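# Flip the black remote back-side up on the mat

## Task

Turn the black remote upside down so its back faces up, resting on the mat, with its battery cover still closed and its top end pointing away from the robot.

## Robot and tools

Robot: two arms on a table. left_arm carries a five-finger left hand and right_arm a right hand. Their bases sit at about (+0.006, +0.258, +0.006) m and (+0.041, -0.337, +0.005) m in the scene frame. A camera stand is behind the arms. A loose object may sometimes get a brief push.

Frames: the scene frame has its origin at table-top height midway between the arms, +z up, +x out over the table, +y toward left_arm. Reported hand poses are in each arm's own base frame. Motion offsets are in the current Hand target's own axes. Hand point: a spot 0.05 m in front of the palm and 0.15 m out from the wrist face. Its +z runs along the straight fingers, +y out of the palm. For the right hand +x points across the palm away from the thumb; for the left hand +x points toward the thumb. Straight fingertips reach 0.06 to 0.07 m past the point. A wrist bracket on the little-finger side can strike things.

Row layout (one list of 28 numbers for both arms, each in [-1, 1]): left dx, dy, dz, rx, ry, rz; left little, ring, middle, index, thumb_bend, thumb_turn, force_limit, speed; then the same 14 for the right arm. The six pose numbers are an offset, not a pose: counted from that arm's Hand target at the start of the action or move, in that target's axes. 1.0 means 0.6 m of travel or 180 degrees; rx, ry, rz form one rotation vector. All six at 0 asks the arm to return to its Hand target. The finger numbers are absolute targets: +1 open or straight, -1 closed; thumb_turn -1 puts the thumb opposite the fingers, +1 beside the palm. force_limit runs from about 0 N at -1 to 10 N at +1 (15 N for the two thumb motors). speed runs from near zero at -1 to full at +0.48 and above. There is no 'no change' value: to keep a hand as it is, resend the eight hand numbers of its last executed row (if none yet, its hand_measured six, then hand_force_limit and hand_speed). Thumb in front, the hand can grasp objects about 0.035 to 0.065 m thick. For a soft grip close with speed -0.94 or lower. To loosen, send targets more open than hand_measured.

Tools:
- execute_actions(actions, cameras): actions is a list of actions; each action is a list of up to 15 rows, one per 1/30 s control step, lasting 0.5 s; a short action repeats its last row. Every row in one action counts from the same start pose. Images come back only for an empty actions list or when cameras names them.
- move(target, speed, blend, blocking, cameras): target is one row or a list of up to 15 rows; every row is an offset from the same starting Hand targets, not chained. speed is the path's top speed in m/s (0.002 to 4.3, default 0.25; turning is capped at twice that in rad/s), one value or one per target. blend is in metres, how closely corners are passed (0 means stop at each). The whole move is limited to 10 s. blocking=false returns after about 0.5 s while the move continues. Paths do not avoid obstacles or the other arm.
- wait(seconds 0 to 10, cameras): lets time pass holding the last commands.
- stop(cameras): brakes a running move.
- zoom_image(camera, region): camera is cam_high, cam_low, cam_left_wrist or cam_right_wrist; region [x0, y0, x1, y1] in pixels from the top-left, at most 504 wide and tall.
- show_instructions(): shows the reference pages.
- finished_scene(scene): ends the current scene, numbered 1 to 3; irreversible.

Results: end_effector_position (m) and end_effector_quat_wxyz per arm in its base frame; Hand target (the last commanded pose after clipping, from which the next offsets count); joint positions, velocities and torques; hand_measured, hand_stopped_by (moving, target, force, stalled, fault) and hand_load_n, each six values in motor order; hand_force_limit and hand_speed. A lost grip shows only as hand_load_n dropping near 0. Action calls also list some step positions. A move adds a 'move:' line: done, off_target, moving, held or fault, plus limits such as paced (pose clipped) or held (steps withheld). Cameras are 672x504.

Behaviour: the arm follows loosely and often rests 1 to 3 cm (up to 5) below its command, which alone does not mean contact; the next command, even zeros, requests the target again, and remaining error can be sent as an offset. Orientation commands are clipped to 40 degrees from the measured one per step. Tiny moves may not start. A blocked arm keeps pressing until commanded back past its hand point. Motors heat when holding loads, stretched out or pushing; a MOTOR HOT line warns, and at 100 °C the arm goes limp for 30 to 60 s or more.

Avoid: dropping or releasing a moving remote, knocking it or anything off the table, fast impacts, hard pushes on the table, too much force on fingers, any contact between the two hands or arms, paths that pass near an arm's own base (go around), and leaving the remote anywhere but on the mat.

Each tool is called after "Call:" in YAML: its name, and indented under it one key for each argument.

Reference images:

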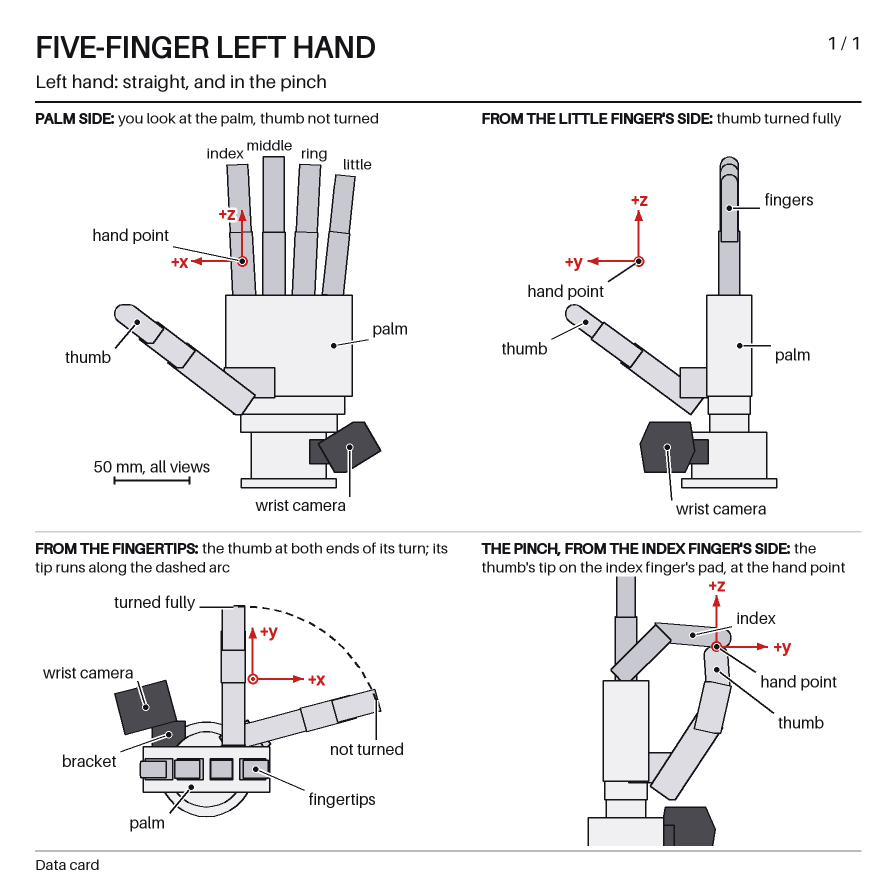

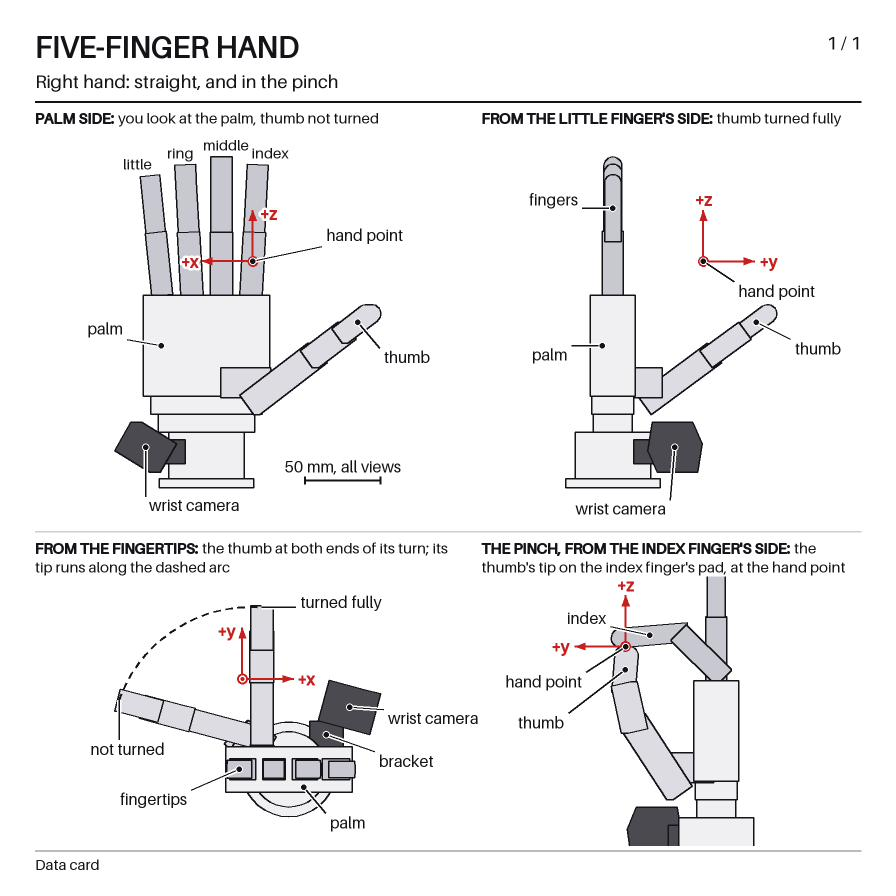

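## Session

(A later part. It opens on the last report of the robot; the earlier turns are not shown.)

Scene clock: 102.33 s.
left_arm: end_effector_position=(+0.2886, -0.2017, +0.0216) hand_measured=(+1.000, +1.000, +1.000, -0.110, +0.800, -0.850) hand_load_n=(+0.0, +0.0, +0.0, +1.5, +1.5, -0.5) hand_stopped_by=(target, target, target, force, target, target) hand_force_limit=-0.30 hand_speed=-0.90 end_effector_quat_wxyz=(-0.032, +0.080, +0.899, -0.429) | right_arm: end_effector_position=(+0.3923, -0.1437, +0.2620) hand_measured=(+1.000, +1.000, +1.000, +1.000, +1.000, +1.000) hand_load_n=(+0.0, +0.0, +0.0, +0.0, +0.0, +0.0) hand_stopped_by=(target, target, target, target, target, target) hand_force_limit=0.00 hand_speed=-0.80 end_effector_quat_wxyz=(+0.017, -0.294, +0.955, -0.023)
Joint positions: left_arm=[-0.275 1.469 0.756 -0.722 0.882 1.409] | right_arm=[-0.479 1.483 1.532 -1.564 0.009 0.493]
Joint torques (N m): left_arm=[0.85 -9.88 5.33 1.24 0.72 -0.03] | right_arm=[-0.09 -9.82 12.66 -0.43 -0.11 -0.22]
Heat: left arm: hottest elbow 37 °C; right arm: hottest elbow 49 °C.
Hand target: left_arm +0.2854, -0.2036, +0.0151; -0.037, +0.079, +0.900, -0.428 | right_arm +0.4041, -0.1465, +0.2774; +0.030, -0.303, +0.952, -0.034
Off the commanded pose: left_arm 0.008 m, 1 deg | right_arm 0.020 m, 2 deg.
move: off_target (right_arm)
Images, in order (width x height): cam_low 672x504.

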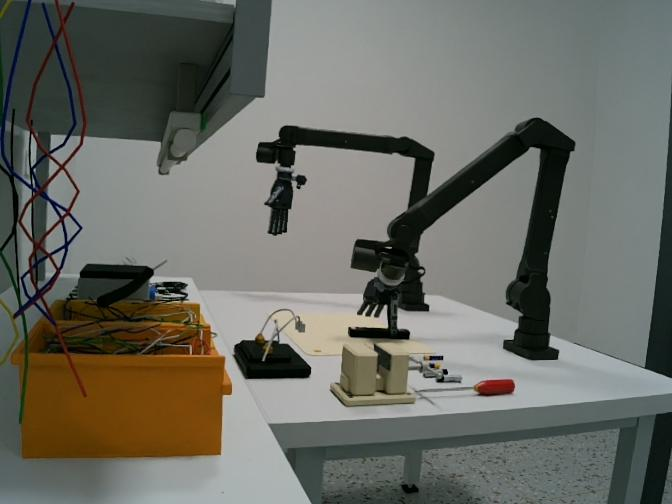

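Call:
move:
  target:
    - [0,0,0,0,0,0,1,1,1,0.4,0.8,-0.85,-0.3,-0.7,0,0,0,0,0,0,1,1,1,1,1,1,0,-0.8]
    - [0.0133,0.0096,0.0036,0,0,0,1,1,1,0.4,0.8,-0.85,-0.3,-0.7,0,0,0,0,0,0,1,1,1,1,1,1,0,-0.8]
  speed: 0.05
  cameras: ["cam_low","cam_left_wrist"]

Call:
zoom_image:
  camera: "cam_low"
  region: [300, 220, 450, 370]

Scene clock: 110.30 s.
left_arm: end_effector_position=(+0.2813, -0.1997, +0.0146) hand_measured=(+1.000, +1.000, +1.000, +0.400, +0.800, -0.850) hand_load_n=(+0.0, +0.0, +0.0, +0.0, +0.0, +0.0) hand_stopped_by=(target, target, target, target, target, target) hand_force_limit=-0.30 hand_speed=-0.70 end_effector_quat_wxyz=(-0.035, +0.079, +0.899, -0.429) | right_arm: end_effector_position=(+0.3923, -0.1437, +0.2620) hand_measured=(+1.000, +1.000, +1.000, +1.000, +1.000, +1.000) hand_load_n=(+0.0, +0.0, +0.0, +0.0, +0.0, +0.0) hand_stopped_by=(target, target, target, target, target, target) hand_force_limit=0.00 hand_speed=-0.80 end_effector_quat_wxyz=(+0.017, -0.294, +0.955, -0.023)
Joint positions: left_arm=[-0.275 1.469 0.731 -0.703 0.882 1.409] | right_arm=[-0.479 1.483 1.532 -1.564 0.009 0.493]
Joint torques (N m): left_arm=[1.03 -10.05 5.23 1.24 0.72 0.06] | right_arm=[0.44 -10.23 12.71 -0.4 -0.12 -0.19]
Heat: left arm: hottest elbow 36 °C; right arm: hottest elbow 49 °C.
Hand target: left_arm +0.2778, -0.2002, +0.0092; -0.038, +0.079, +0.900, -0.428 | right_arm +0.4041, -0.1465, +0.2774; +0.030, -0.303, +0.952, -0.034
Off the commanded pose: left_arm 0.006 m, 0 deg | right_arm 0.020 m, 2 deg.
move: off_target (right_arm)
Images, in order (width x height): cam_low 672x504, cam_left_wrist 672x504.

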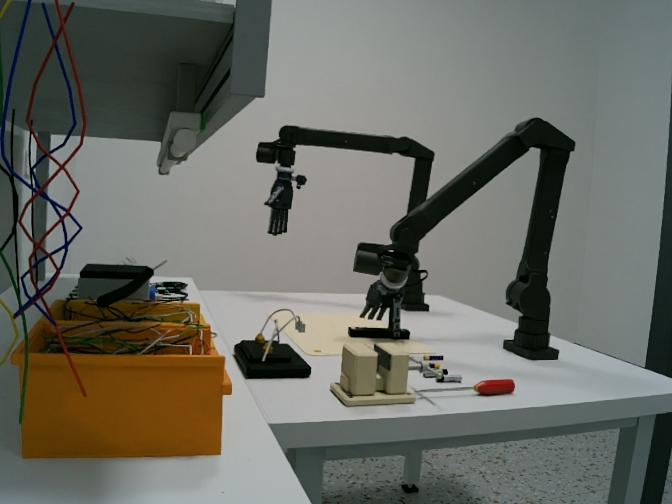

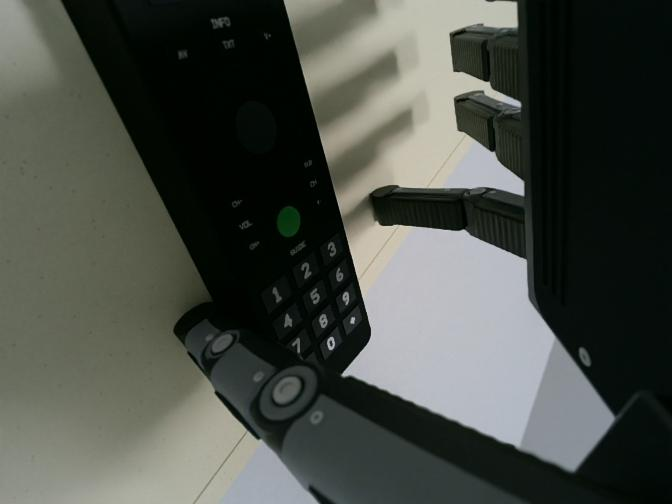

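Scaled by 3.360 from the camera's 672x504 image, which has a finer 960x720 frame.

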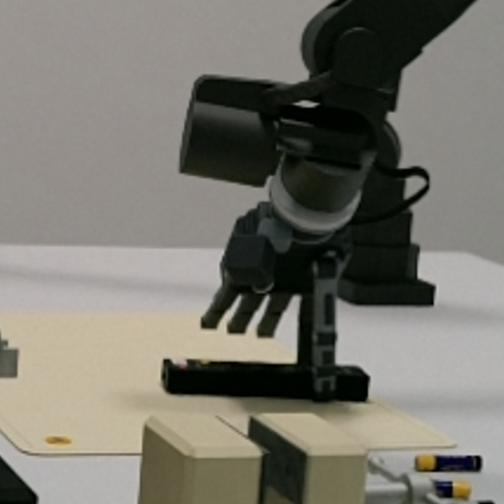

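Call:
move:
  target:
    - [0,-0.0039,-0.0031,0,0,0,1,1,1,0.4,0.8,-0.85,-0.3,-0.7,0,0,0,0,0,0,1,1,1,1,1,1,0,-0.8]
    - [0,-0.0038,-0.0031,0,0,0,1,1,1,-0.25,0.8,-0.85,-0.2,-0.9,0,0,0,0,0,0,1,1,1,1,1,1,0,-0.8]
  speed: 0.05
  cameras: ["cam_low","cam_left_wrist"]

Call:
zoom_image:
  camera: "cam_low"
  region: [300, 220, 450, 370]

Scene clock: 117.73 s.
left_arm: end_effector_position=(+0.2810, -0.2001, +0.0149) hand_measured=(+1.000, +1.000, +1.000, -0.120, +0.800, -0.850) hand_load_n=(+0.0, +0.0, +0.0, +4.5, +3.5, -0.5) hand_stopped_by=(target, target, target, force, target, target) hand_force_limit=-0.20 hand_speed=-0.90 end_effector_quat_wxyz=(-0.035, +0.079, +0.899, -0.430) | right_arm: end_effector_position=(+0.3923, -0.1437, +0.2620) hand_measured=(+1.000, +1.000, +1.000, +1.000, +1.000, +1.000) hand_load_n=(+0.0, +0.0, +0.0, +0.0, +0.0, +0.0) hand_stopped_by=(target, target, target, target, target, target) hand_force_limit=0.00 hand_speed=-0.80 end_effector_quat_wxyz=(+0.017, -0.294, +0.955, -0.023)
Joint positions: left_arm=[-0.275 1.469 0.731 -0.703 0.884 1.409] | right_arm=[-0.479 1.483 1.532 -1.564 0.009 0.493]
Joint torques (N m): left_arm=[0.73 -10.46 5.39 0.76 0.68 0.03] | right_arm=[-0.03 -10.81 12.77 -0.5 -0.1 -0.17]
Heat: left arm: hottest elbow 36 °C; right arm: hottest elbow 50 °C.
Hand target: left_arm +0.2778, -0.2003, +0.0121; -0.038, +0.079, +0.900, -0.428 | right_arm +0.4041, -0.1465, +0.2774; +0.030, -0.303, +0.952, -0.034
Off the commanded pose: left_arm 0.004 m, 0 deg | right_arm 0.020 m, 2 deg.
move: off_target (right_arm)
Images, in order (width x height): cam_low 672x504, cam_left_wrist 672x504.

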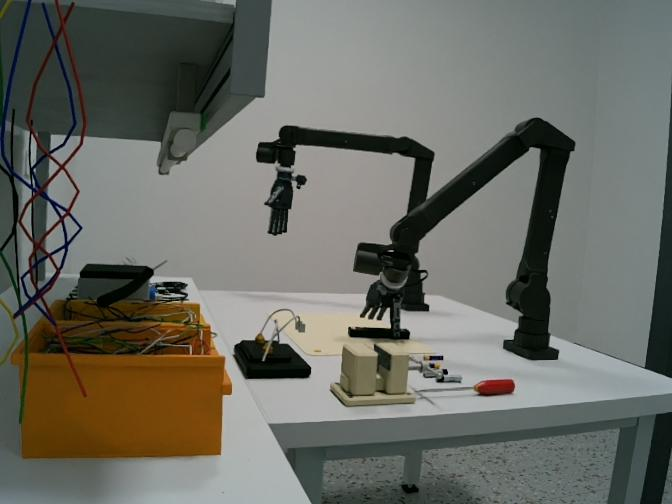

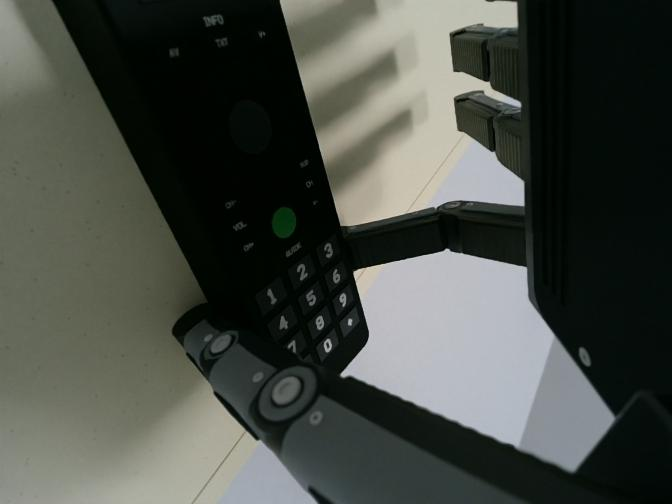

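Scaled by 3.360 from the camera's 672x504 image, which has a finer 960x720 frame.

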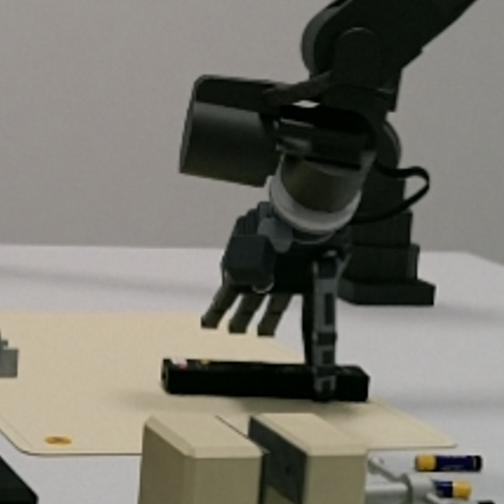

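Call:
move:
  target:
    - [-0.0167,-0.0712,-0.0577,0,0,0,1,1,1,-0.25,0.8,-0.85,-0.2,-0.9,0,0,0,0,0,0,1,1,1,1,1,1,0,-0.8]
    - [-0.075,-0.1295,-0.1048,0,0,0,1,1,1,-0.25,0.8,-0.85,-0.2,-0.9,0,0,0,0,0,0,1,1,1,1,1,1,0,-0.8]
    - [-0.15,-0.1968,-0.1593,0,0,0,1,1,1,-0.25,0.8,-0.85,-0.2,-0.9,0,0,0,0,0,0,1,1,1,1,1,1,0,-0.8]
  speed: 0.08
  blend: 0.02
  cameras: ["cam_left_wrist","cam_low"]

Call:
zoom_image:
  camera: "cam_low"
  region: [300, 200, 430, 350]

Scene clock: 125.50 s.
left_arm: end_effector_position=(+0.3473, -0.2142, +0.1500) hand_measured=(+1.000, +1.000, +1.000, -0.120, +0.800, -0.850) hand_load_n=(+0.0, +0.0, -0.5, +4.0, +4.0, -0.5) hand_stopped_by=(target, target, target, force, target, target) hand_force_limit=-0.20 hand_speed=-0.90 end_effector_quat_wxyz=(-0.052, +0.074, +0.901, -0.424) | right_arm: end_effector_position=(+0.3923, -0.1437, +0.2620) hand_measured=(+1.000, +1.000, +1.000, +1.000, +1.000, +1.000) hand_load_n=(+0.0, +0.0, +0.0, +0.0, +0.0, +0.0) hand_stopped_by=(target, target, target, target, target, target) hand_force_limit=0.00 hand_speed=-0.80 end_effector_quat_wxyz=(+0.017, -0.294, +0.955, -0.023)
Joint positions: left_arm=[-0.267 1.467 1.143 -1.172 0.882 1.433] | right_arm=[-0.479 1.483 1.532 -1.564 0.009 0.493]
Joint torques (N m): left_arm=[2.08 -11.69 11.18 -0.09 0.78 0.11] | right_arm=[0.09 -9.99 12.75 -0.47 -0.13 -0.21]
Heat: left arm: hottest elbow 36 °C; right arm: hottest elbow 50 °C.
Hand target: left_arm +0.3663, -0.2163, +0.1641; -0.038, +0.079, +0.900, -0.428 | right_arm +0.4041, -0.1465, +0.2774; +0.030, -0.303, +0.952, -0.034
Off the commanded pose: left_arm 0.024 m, 2 deg | right_arm 0.020 m, 2 deg.
move: off_target (left_arm, right_arm)
Images, in order (width x height): cam_low 672x504, cam_left_wrist 672x504.

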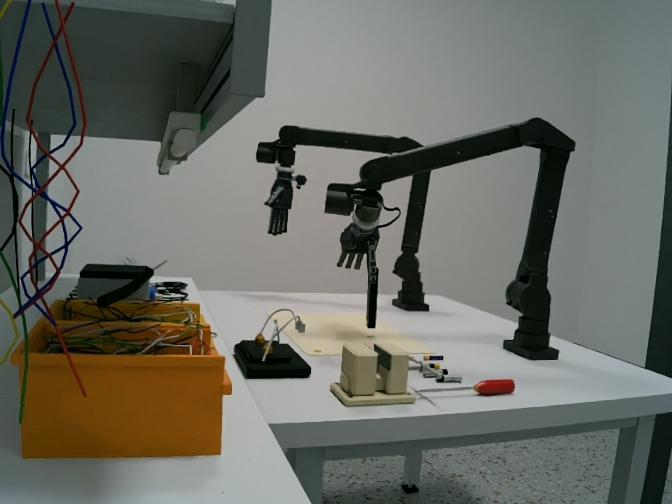

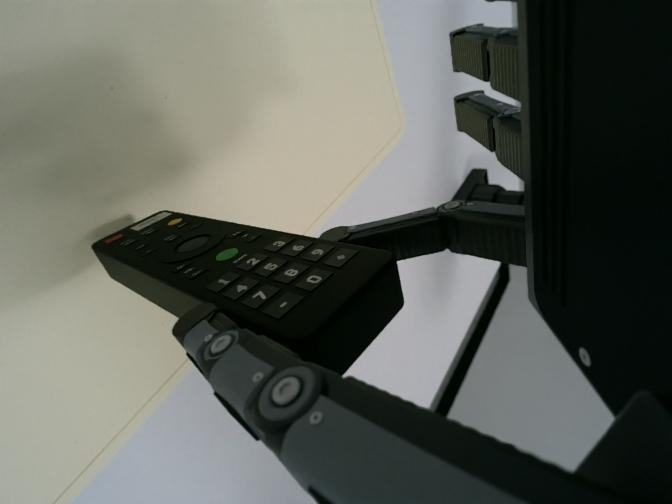

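Scaled by 3.360 from the camera's 672x504 image, which has a finer 960x720 frame.

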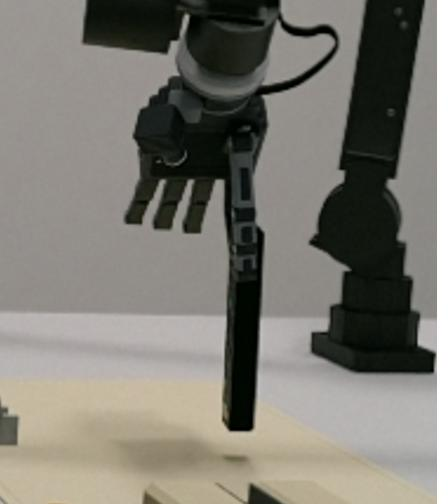

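Call:
move:
  target:
    - [-0.0864,0.0431,-0.0677,0,-0.3885,-0.3145,1,1,1,-0.25,0.8,-0.85,-0.2,-0.9,0,0,0,0,0,0,1,1,1,1,1,1,0,-0.8]
    - [-0.1728,0.0862,-0.1354,0,-0.7554,-0.6115,1,1,1,-0.25,0.8,-0.85,-0.2,-0.9,0,0,0,0,0,0,1,1,1,1,1,1,0,-0.8]
  speed: 0.22
  blend: 0.03
  cameras: ["cam_left_wrist","cam_low","cam_high"]

Call:
zoom_image:
  camera: "cam_low"
  region: [250, 190, 430, 360]

Scene clock: 139.43 s.
left_arm: end_effector_position=(+0.4681, -0.1346, +0.1596) hand_measured=(+1.000, +1.000, +1.000, -0.120, +0.800, -0.850) hand_load_n=(+0.0, -0.5, +0.0, +4.0, +4.0, +0.0) hand_stopped_by=(target, target, target, force, target, target) hand_force_limit=-0.20 hand_speed=-0.90 end_effector_quat_wxyz=(-0.433, +0.890, -0.133, +0.042) | right_arm: end_effector_position=(+0.3923, -0.1437, +0.2620) hand_measured=(+1.000, +1.000, +1.000, +1.000, +1.000, +1.000) hand_load_n=(+0.0, +0.0, +0.0, +0.0, +0.0, +0.0) hand_stopped_by=(target, target, target, target, target, target) hand_force_limit=0.00 hand_speed=-0.80 end_effector_quat_wxyz=(+0.017, -0.294, +0.955, -0.023)
Joint positions: left_arm=[-0.522 1.686 1.42 -1.636 -0.854 -1.948] | right_arm=[-0.479 1.483 1.532 -1.564 0.009 0.493]
Joint torques (N m): left_arm=[1.61 -15.33 11.15 -0.8 -0.5 -0.04] | right_arm=[0.5 -9.99 12.63 -0.44 -0.12 -0.2]
Heat: left arm: hottest elbow 38 °C; right arm: hottest elbow 51 °C.
Hand target: left_arm +0.4850, -0.1403, +0.1752; -0.428, +0.894, -0.119, +0.057 | right_arm +0.4041, -0.1465, +0.2774; +0.030, -0.303, +0.952, -0.034
Off the commanded pose: left_arm 0.024 m, 2 deg | right_arm 0.020 m, 2 deg.
move: off_target (left_arm, right_arm)
Images, in order (width x height): cam_high 672x504, cam_low 672x504, cam_left_wrist 672x504.

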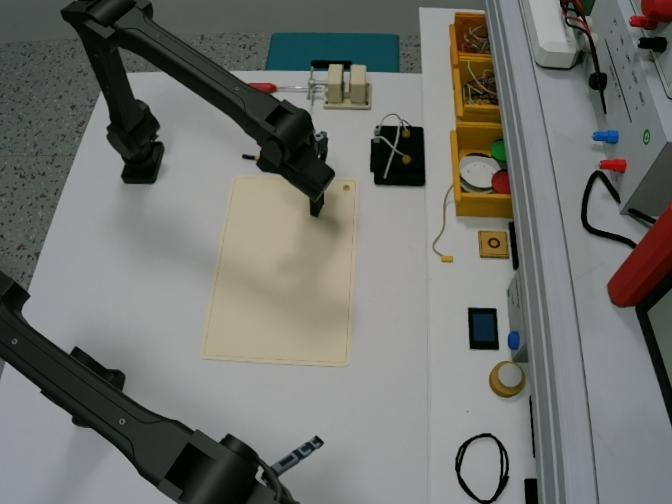

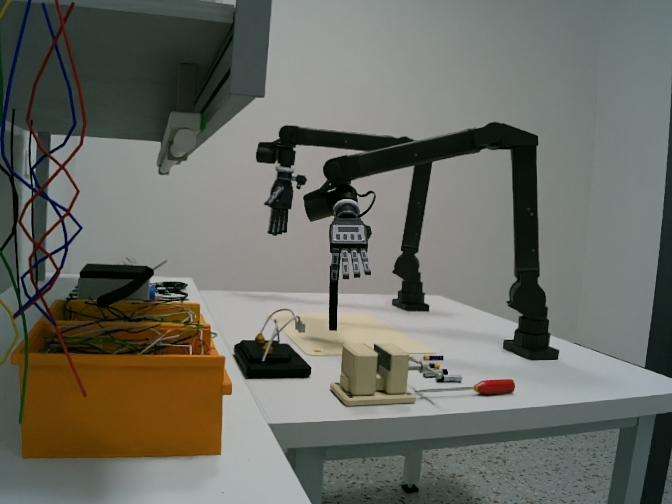

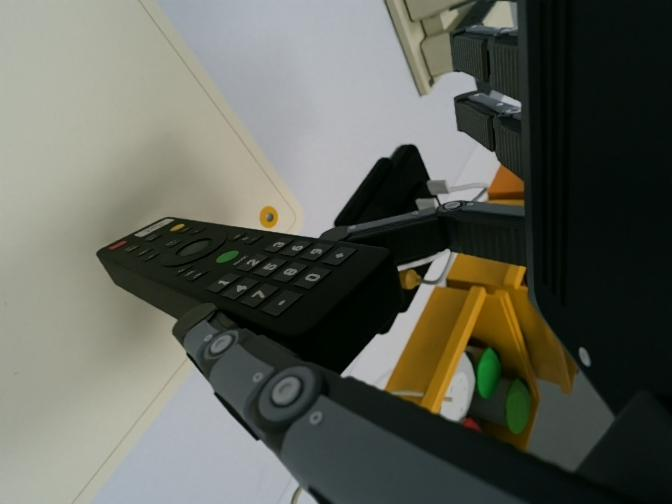

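Scaled by 2.800 from the camera's 672x504 image, which has a finer 960x720 frame.

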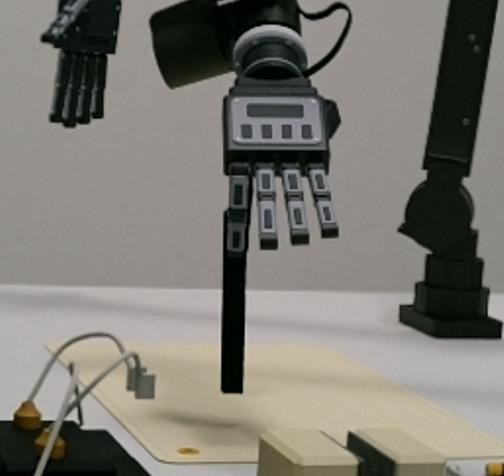

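Call:
move:
  target:
    - [0,0.0453,0.0367,0,0,0,1,1,1,-0.25,0.8,-0.85,-0.2,-0.9,0,0,0,0,0,0,1,1,1,1,1,1,0,-0.8]
    - [-0.085,0.0648,0.0524,0,0,0,1,1,1,-0.25,0.8,-0.85,-0.2,-0.9,0,0,0,0,0,0,1,1,1,1,1,1,0,-0.8]
  speed: 0.06
  blend: 0.01
  cameras: ["cam_low","cam_left_wrist"]

Call:
zoom_image:
  camera: "cam_low"
  region: [250, 190, 430, 360]

Scene clock: 147.53 s.
left_arm: end_effector_position=(+0.4384, -0.1241, +0.1279) hand_measured=(+1.000, +1.000, +1.000, -0.120, +0.800, -0.850) hand_load_n=(+0.0, +0.0, +0.0, +3.5, +3.5, +0.0) hand_stopped_by=(target, target, target, force, target, target) hand_force_limit=-0.20 hand_speed=-0.90 end_effector_quat_wxyz=(-0.431, +0.893, -0.120, +0.052) | right_arm: end_effector_position=(+0.3923, -0.1437, +0.2620) hand_measured=(+1.000, +1.000, +1.000, +1.000, +1.000, +1.000) hand_load_n=(+0.0, +0.0, +0.0, +0.0, +0.0, +0.0) hand_stopped_by=(target, target, target, target, target, target) hand_force_limit=0.00 hand_speed=-0.80 end_effector_quat_wxyz=(+0.017, -0.294, +0.955, -0.023)
Joint positions: left_arm=[-0.537 1.63 1.258 -1.537 -0.85 -1.994] | right_arm=[-0.479 1.483 1.532 -1.564 0.009 0.493]
Joint torques (N m): left_arm=[0.62 -15.09 5.7 0.32 -0.29 -0.02] | right_arm=[-0.26 -9.99 12.7 -0.68 -0.11 -0.18]
Heat: left arm: hottest elbow 37 °C; right arm: hottest elbow 51 °C.
Hand target: left_arm +0.4359, -0.1269, +0.1253; -0.428, +0.894, -0.119, +0.057 | right_arm +0.4041, -0.1465, +0.2774; +0.030, -0.303, +0.952, -0.034
Off the commanded pose: left_arm 0.005 m, 1 deg | right_arm 0.020 m, 2 deg.
move: off_target (right_arm)
Images, in order (width x height): cam_low 672x504, cam_left_wrist 672x504.

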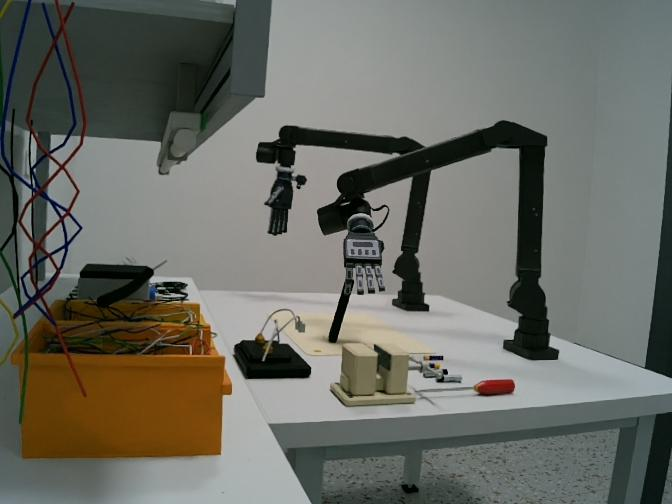

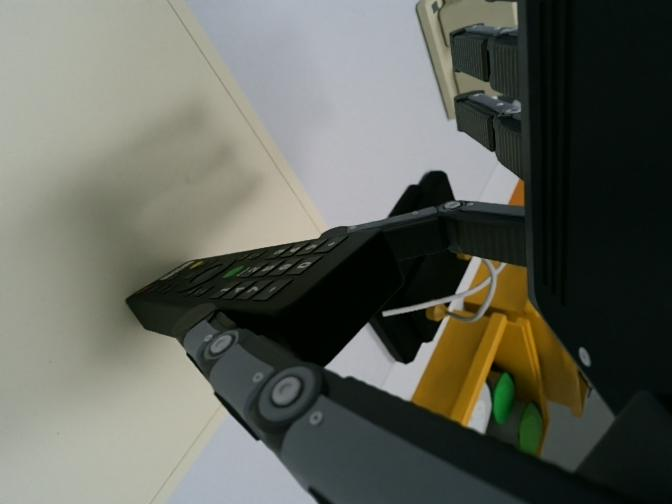

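Scaled by 2.800 from the camera's 672x504 image, which has a finer 960x720 frame.

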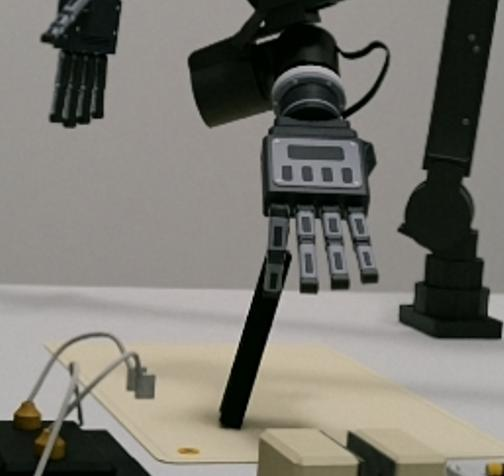

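Call:
move:
  target:
    - [-0.0383,0.0142,0.0115,0,0,0,1,1,1,-0.25,0.8,-0.85,-0.2,-0.9,0,0,0,0,0,0,1,1,1,1,1,1,0,-0.8]
    - [-0.0917,0.0453,0.0367,0,0,0,1,1,1,-0.25,0.8,-0.85,-0.2,-0.9,0,0,0,0,0,0,1,1,1,1,1,1,0,-0.8]
    - [-0.12,0.0764,0.0618,0,0,0,1,1,1,-0.25,0.8,-0.85,-0.2,-0.9,0,0,0,0,0,0,1,1,1,1,1,1,0,-0.8]
  speed: 0.07
  blend: 0.01
  cameras: ["cam_low","cam_left_wrist"]

Call:
zoom_image:
  camera: "cam_low"
  region: [250, 190, 430, 360]

Scene clock: 154.80 s.
left_arm: end_effector_position=(+0.3658, -0.1043, +0.0618) hand_measured=(+1.000, +1.000, +1.000, -0.120, +0.800, -0.850) hand_load_n=(+0.0, +0.0, +0.5, +4.0, +4.0, +0.0) hand_stopped_by=(target, target, target, force, target, target) hand_force_limit=-0.20 hand_speed=-0.90 end_effector_quat_wxyz=(-0.433, +0.892, -0.124, +0.043) | right_arm: end_effector_position=(+0.3923, -0.1437, +0.2620) hand_measured=(+1.000, +1.000, +1.000, +1.000, +1.000, +1.000) hand_load_n=(+0.0, +0.0, +0.0, +0.0, +0.0, +0.0) hand_stopped_by=(target, target, target, target, target, target) hand_force_limit=0.00 hand_speed=-0.80 end_effector_quat_wxyz=(+0.017, -0.294, +0.955, -0.023)
Joint positions: left_arm=[-0.589 1.562 0.974 -1.394 -0.827 -2.066] | right_arm=[-0.479 1.483 1.532 -1.564 0.009 0.493]
Joint torques (N m): left_arm=[0.5 -13.92 5.46 0.21 -0.46 -0.03] | right_arm=[0.67 -10.64 12.63 -0.53 -0.12 -0.2]
Heat: left arm: hottest elbow 37 °C; right arm: hottest elbow 52 °C.
Hand target: left_arm +0.3665, -0.1080, +0.0663; -0.428, +0.894, -0.119, +0.057 | right_arm +0.4041, -0.1465, +0.2774; +0.030, -0.303, +0.952, -0.034
Off the commanded pose: left_arm 0.006 m, 2 deg | right_arm 0.020 m, 2 deg.
move: off_target (right_arm)
Images, in order (width x height): cam_low 672x504, cam_left_wrist 672x504.

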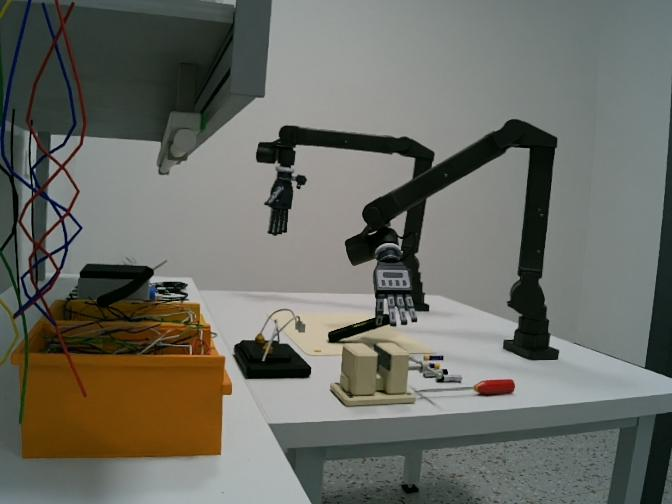

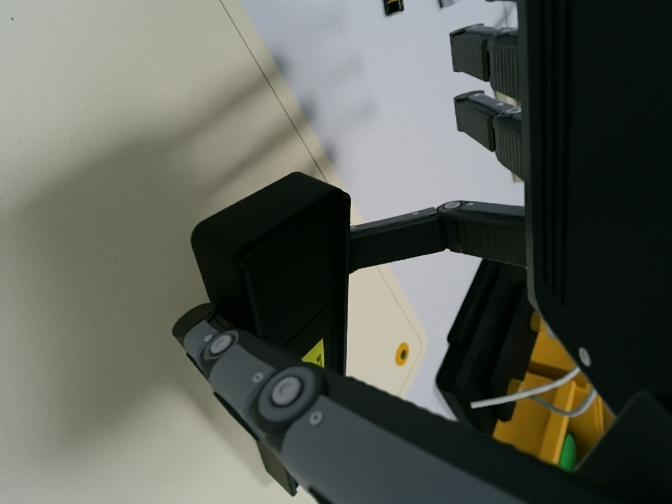

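Scaled by 2.800 from the camera's 672x504 image, which has a finer 960x720 frame.

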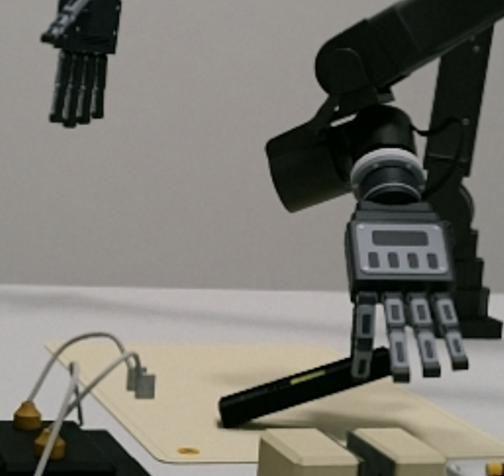

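Call:
move:
  target:
    - [-0.015,0.0376,0.0304,0,0,0,1,1,1,-0.25,0.8,-0.85,-0.2,-0.9,0,0,0,0,0,0,1,1,1,1,1,1,0,-0.8]
    - [-0.02,0.0583,0.0472,0,0,0,1,1,1,-0.25,0.8,-0.85,-0.2,-0.9,0,0,0,0,0,0,1,1,1,1,1,1,0,-0.8]
    - [-0.02,0.065,0.0526,0,0,0,1,1,1,-0.25,0.8,-0.85,-0.2,-0.9,0,0,0,0,0,0,1,1,1,1,1,1,0,-0.8]
  speed: 0.05
  blend: 0.003
  cameras: ["cam_low","cam_left_wrist","cam_high"]

Call:
zoom_image:
  camera: "cam_low"
  region: [250, 190, 430, 360]

Scene clock: 162.53 s.
left_arm: end_effector_position=(+0.3565, -0.1026, +0.0218) hand_measured=(+1.000, +1.000, +1.000, -0.120, +0.800, -0.850) hand_load_n=(-0.5, +0.0, +0.0, +4.0, +3.5, -0.5) hand_stopped_by=(target, target, target, force, target, target) hand_force_limit=-0.20 hand_speed=-0.90 end_effector_quat_wxyz=(-0.427, +0.895, -0.118, +0.056) | right_arm: end_effector_position=(+0.3923, -0.1437, +0.2620) hand_measured=(+1.000, +1.000, +1.000, +1.000, +1.000, +1.000) hand_load_n=(+0.0, +0.0, +0.0, +0.0, +0.0, +0.0) hand_stopped_by=(target, target, target, target, target, target) hand_force_limit=0.00 hand_speed=-0.80 end_effector_quat_wxyz=(+0.017, -0.294, +0.955, -0.023)
Joint positions: left_arm=[-0.6 1.595 0.887 -1.253 -0.823 -2.08] | right_arm=[-0.479 1.483 1.532 -1.564 0.009 0.493]
Joint torques (N m): left_arm=[0.38 -11.28 4.75 0.12 -0.4 -0.01] | right_arm=[0.03 -10.11 12.75 -0.61 -0.11 -0.17]
Heat: left arm: hottest elbow 37 °C; right arm: hottest elbow 52 °C.
Hand target: left_arm +0.3549, -0.1048, +0.0161; -0.428, +0.894, -0.119, +0.057 | right_arm +0.4041, -0.1465, +0.2774; +0.030, -0.303, +0.952, -0.034
Off the commanded pose: left_arm 0.006 m, 0 deg | right_arm 0.020 m, 2 deg.
move: off_target (right_arm); blend cut to 0.0026 m at target 2
Images, in order (width x height): cam_high 672x504, cam_low 672x504, cam_left_wrist 672x504.

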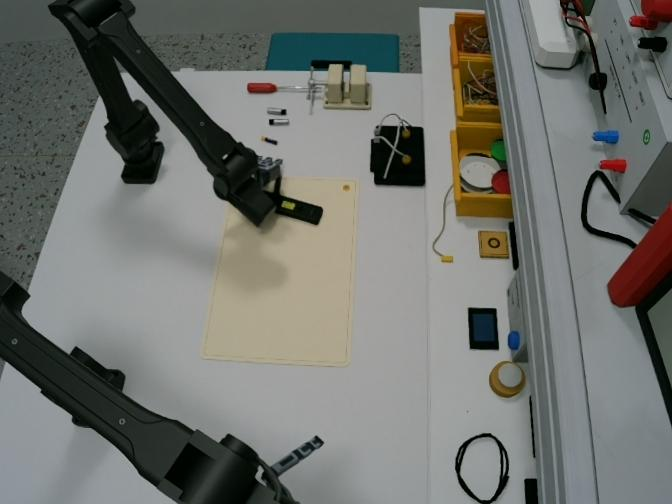

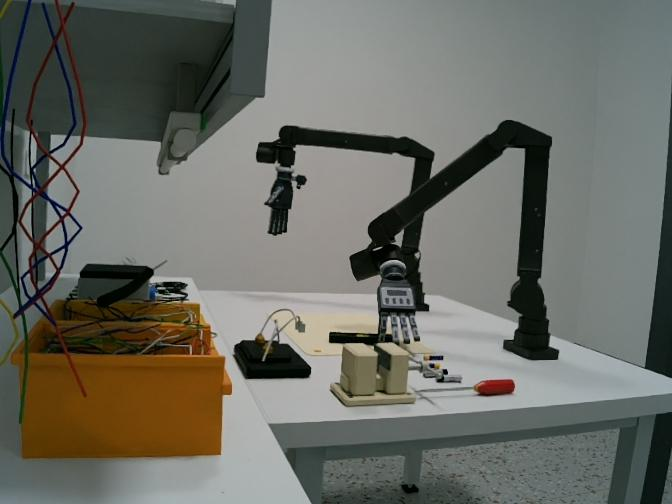

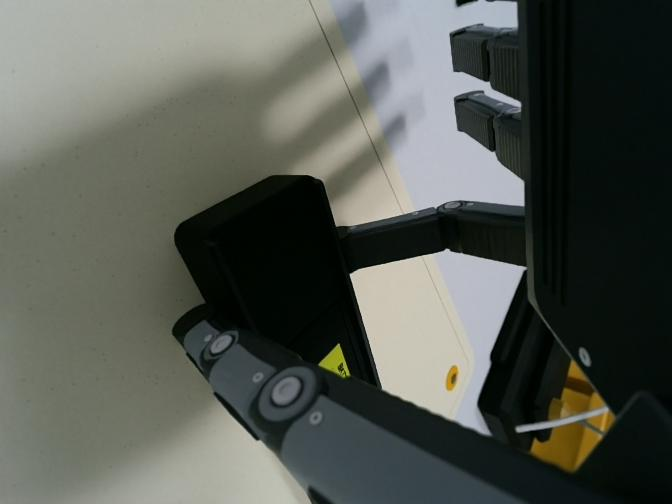

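Scaled by 2.800 from the camera's 672x504 image, which has a finer 960x720 frame.

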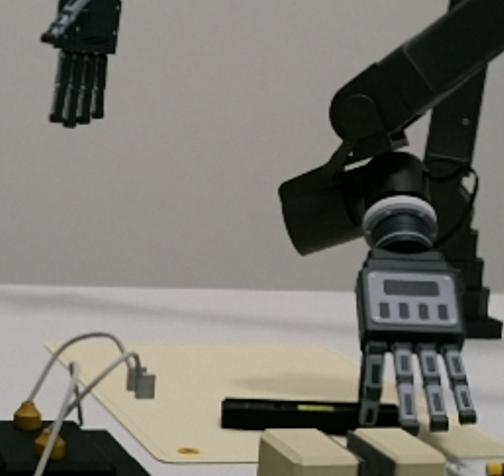

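Flat. Release slowly and retreat.

Call:
move:
  target: [0,0,0,0,0,0,1,1,1,0.4,0.8,-0.85,-0.3,-0.8,0,0,0,0,0,0,1,1,1,1,1,1,0,-0.8]
  speed: 0.04

Call:
move:
  target:
    - [0,-0.13,-0.105,0,0,0,1,1,1,0.4,0.8,-0.85,-0.3,-0.8,0,0,0,0,0,0,1,1,1,1,1,1,0,-0.8]
    - [0,-0.2,-0.3,0,0,0,1,1,1,0.4,0.8,-0.85,-0.3,-0.8,0,0,0,0,0,0,1,1,1,1,1,1,0,-0.8]
  speed: 0.12
  blend: 0.02
  cameras: ["cam_low","cam_high"]

Call:
zoom_image:
  camera: "cam_high"
  region: [190, 160, 370, 295]

Scene clock: 169.20 s.
left_arm: end_effector_position=(+0.3566, -0.1028, +0.0218) hand_measured=(+1.000, +1.000, +1.000, +0.400, +0.800, -0.850) hand_load_n=(+0.0, +0.0, +0.0, +0.0, +0.0, +0.0) hand_stopped_by=(target, target, target, target, target, target) hand_force_limit=-0.30 hand_speed=-0.80 end_effector_quat_wxyz=(-0.427, +0.895, -0.118, +0.056) | right_arm: end_effector_position=(+0.3923, -0.1437, +0.2620) hand_measured=(+1.000, +1.000, +1.000, +1.000, +1.000, +1.000) hand_load_n=(+0.0, +0.0, +0.0, +0.0, +0.0, +0.0) hand_stopped_by=(target, target, target, target, target, target) hand_force_limit=0.00 hand_speed=-0.80 end_effector_quat_wxyz=(+0.017, -0.294, +0.955, -0.023)
Joint positions: left_arm=[-0.6 1.595 0.887 -1.253 -0.823 -2.081] | right_arm=[-0.479 1.483 1.532 -1.564 0.009 0.493]
Joint torques (N m): left_arm=[0.67 -11.05 4.9 0.12 -0.44 -0.08] | right_arm=[0.5 -10.23 12.71 -0.55 -0.11 -0.21]
Heat: left arm: hottest elbow 36 °C; right arm: hottest elbow 52 °C.
Hand target: left_arm +0.3549, -0.1048, +0.0161; -0.428, +0.894, -0.119, +0.057 | right_arm +0.4041, -0.1465, +0.2774; +0.030, -0.303, +0.952, -0.034
Off the commanded pose: left_arm 0.006 m, 0 deg | right_arm 0.020 m, 2 deg.
move: off_target (right_arm)

Scene clock: 171.60 s.
left_arm: end_effector_position=(+0.3319, -0.1572, +0.2032) hand_measured=(+1.000, +1.000, +1.000, +0.400, +0.800, -0.850) hand_load_n=(+0.0, +0.0, +0.0, +0.0, +0.0, +0.0) hand_stopped_by=(target, target, target, target, target, target) hand_force_limit=-0.30 hand_speed=-0.80 end_effector_quat_wxyz=(-0.373, +0.907, -0.161, +0.111) | right_arm: end_effector_position=(+0.3923, -0.1437, +0.2620) hand_measured=(+1.000, +1.000, +1.000, +1.000, +1.000, +1.000) hand_load_n=(+0.0, +0.0, +0.0, +0.0, +0.0, +0.0) hand_stopped_by=(target, target, target, target, target, target) hand_force_limit=0.00 hand_speed=-0.80 end_effector_quat_wxyz=(+0.017, -0.294, +0.955, -0.023)
Joint positions: left_arm=[-0.735 1.297 1.131 -1.671 -0.763 -2.062] | right_arm=[-0.479 1.483 1.532 -1.564 0.009 0.493]
Joint velocities: left_arm=[-0.015 -0.005 0.002 -0.002 -0.007 -0.154] | right_arm=[within noise]
Joint torques (N m): left_arm=[0.73 -9.17 10.4 -0.66 -0.32 0.12] | right_arm=[-0.09 -10.11 12.74 -0.43 -0.13 -0.18]
Heat: left arm: hottest elbow 36 °C; right arm: hottest elbow 52 °C.
Hand target: left_arm +0.3380, -0.1674, +0.2226; -0.428, +0.894, -0.119, +0.057 | right_arm +0.4041, -0.1465, +0.2774; +0.030, -0.303, +0.952, -0.034
Off the commanded pose: left_arm 0.023 m, 10 deg | right_arm 0.020 m, 2 deg.
joint sent to its limit (left arm) — joint 4 (wrist pitch), lower limit. The joint targets are off in orientation, not in position.
move: off_target (left_arm, right_arm)
Images, in order (width x height): cam_high 672x504, cam_low 672x504.

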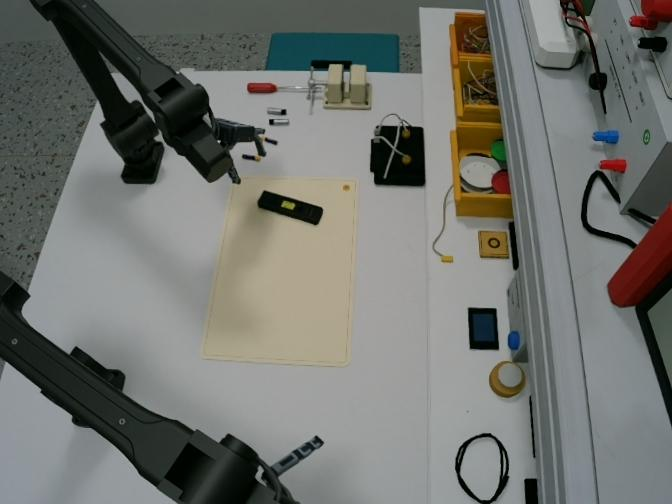

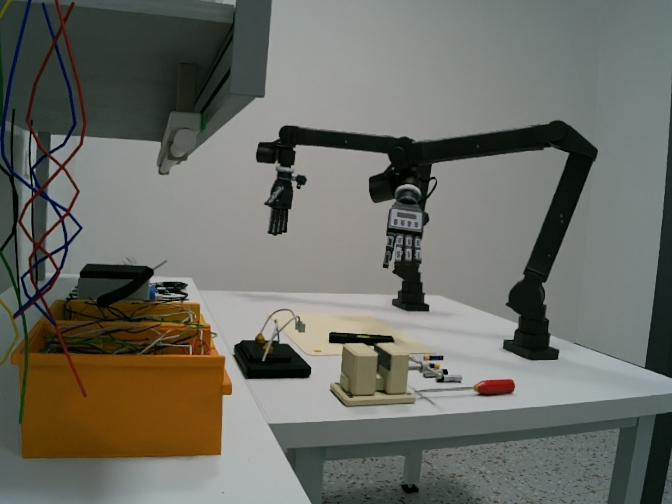

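Scaled by 2.800 from the camera's 672x504 image, which has a finer 960x720 frame.

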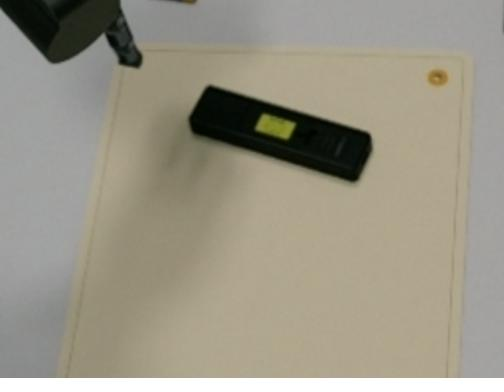

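Call:
finished_scene:
  scene: 3

The scene is finished: the task was done.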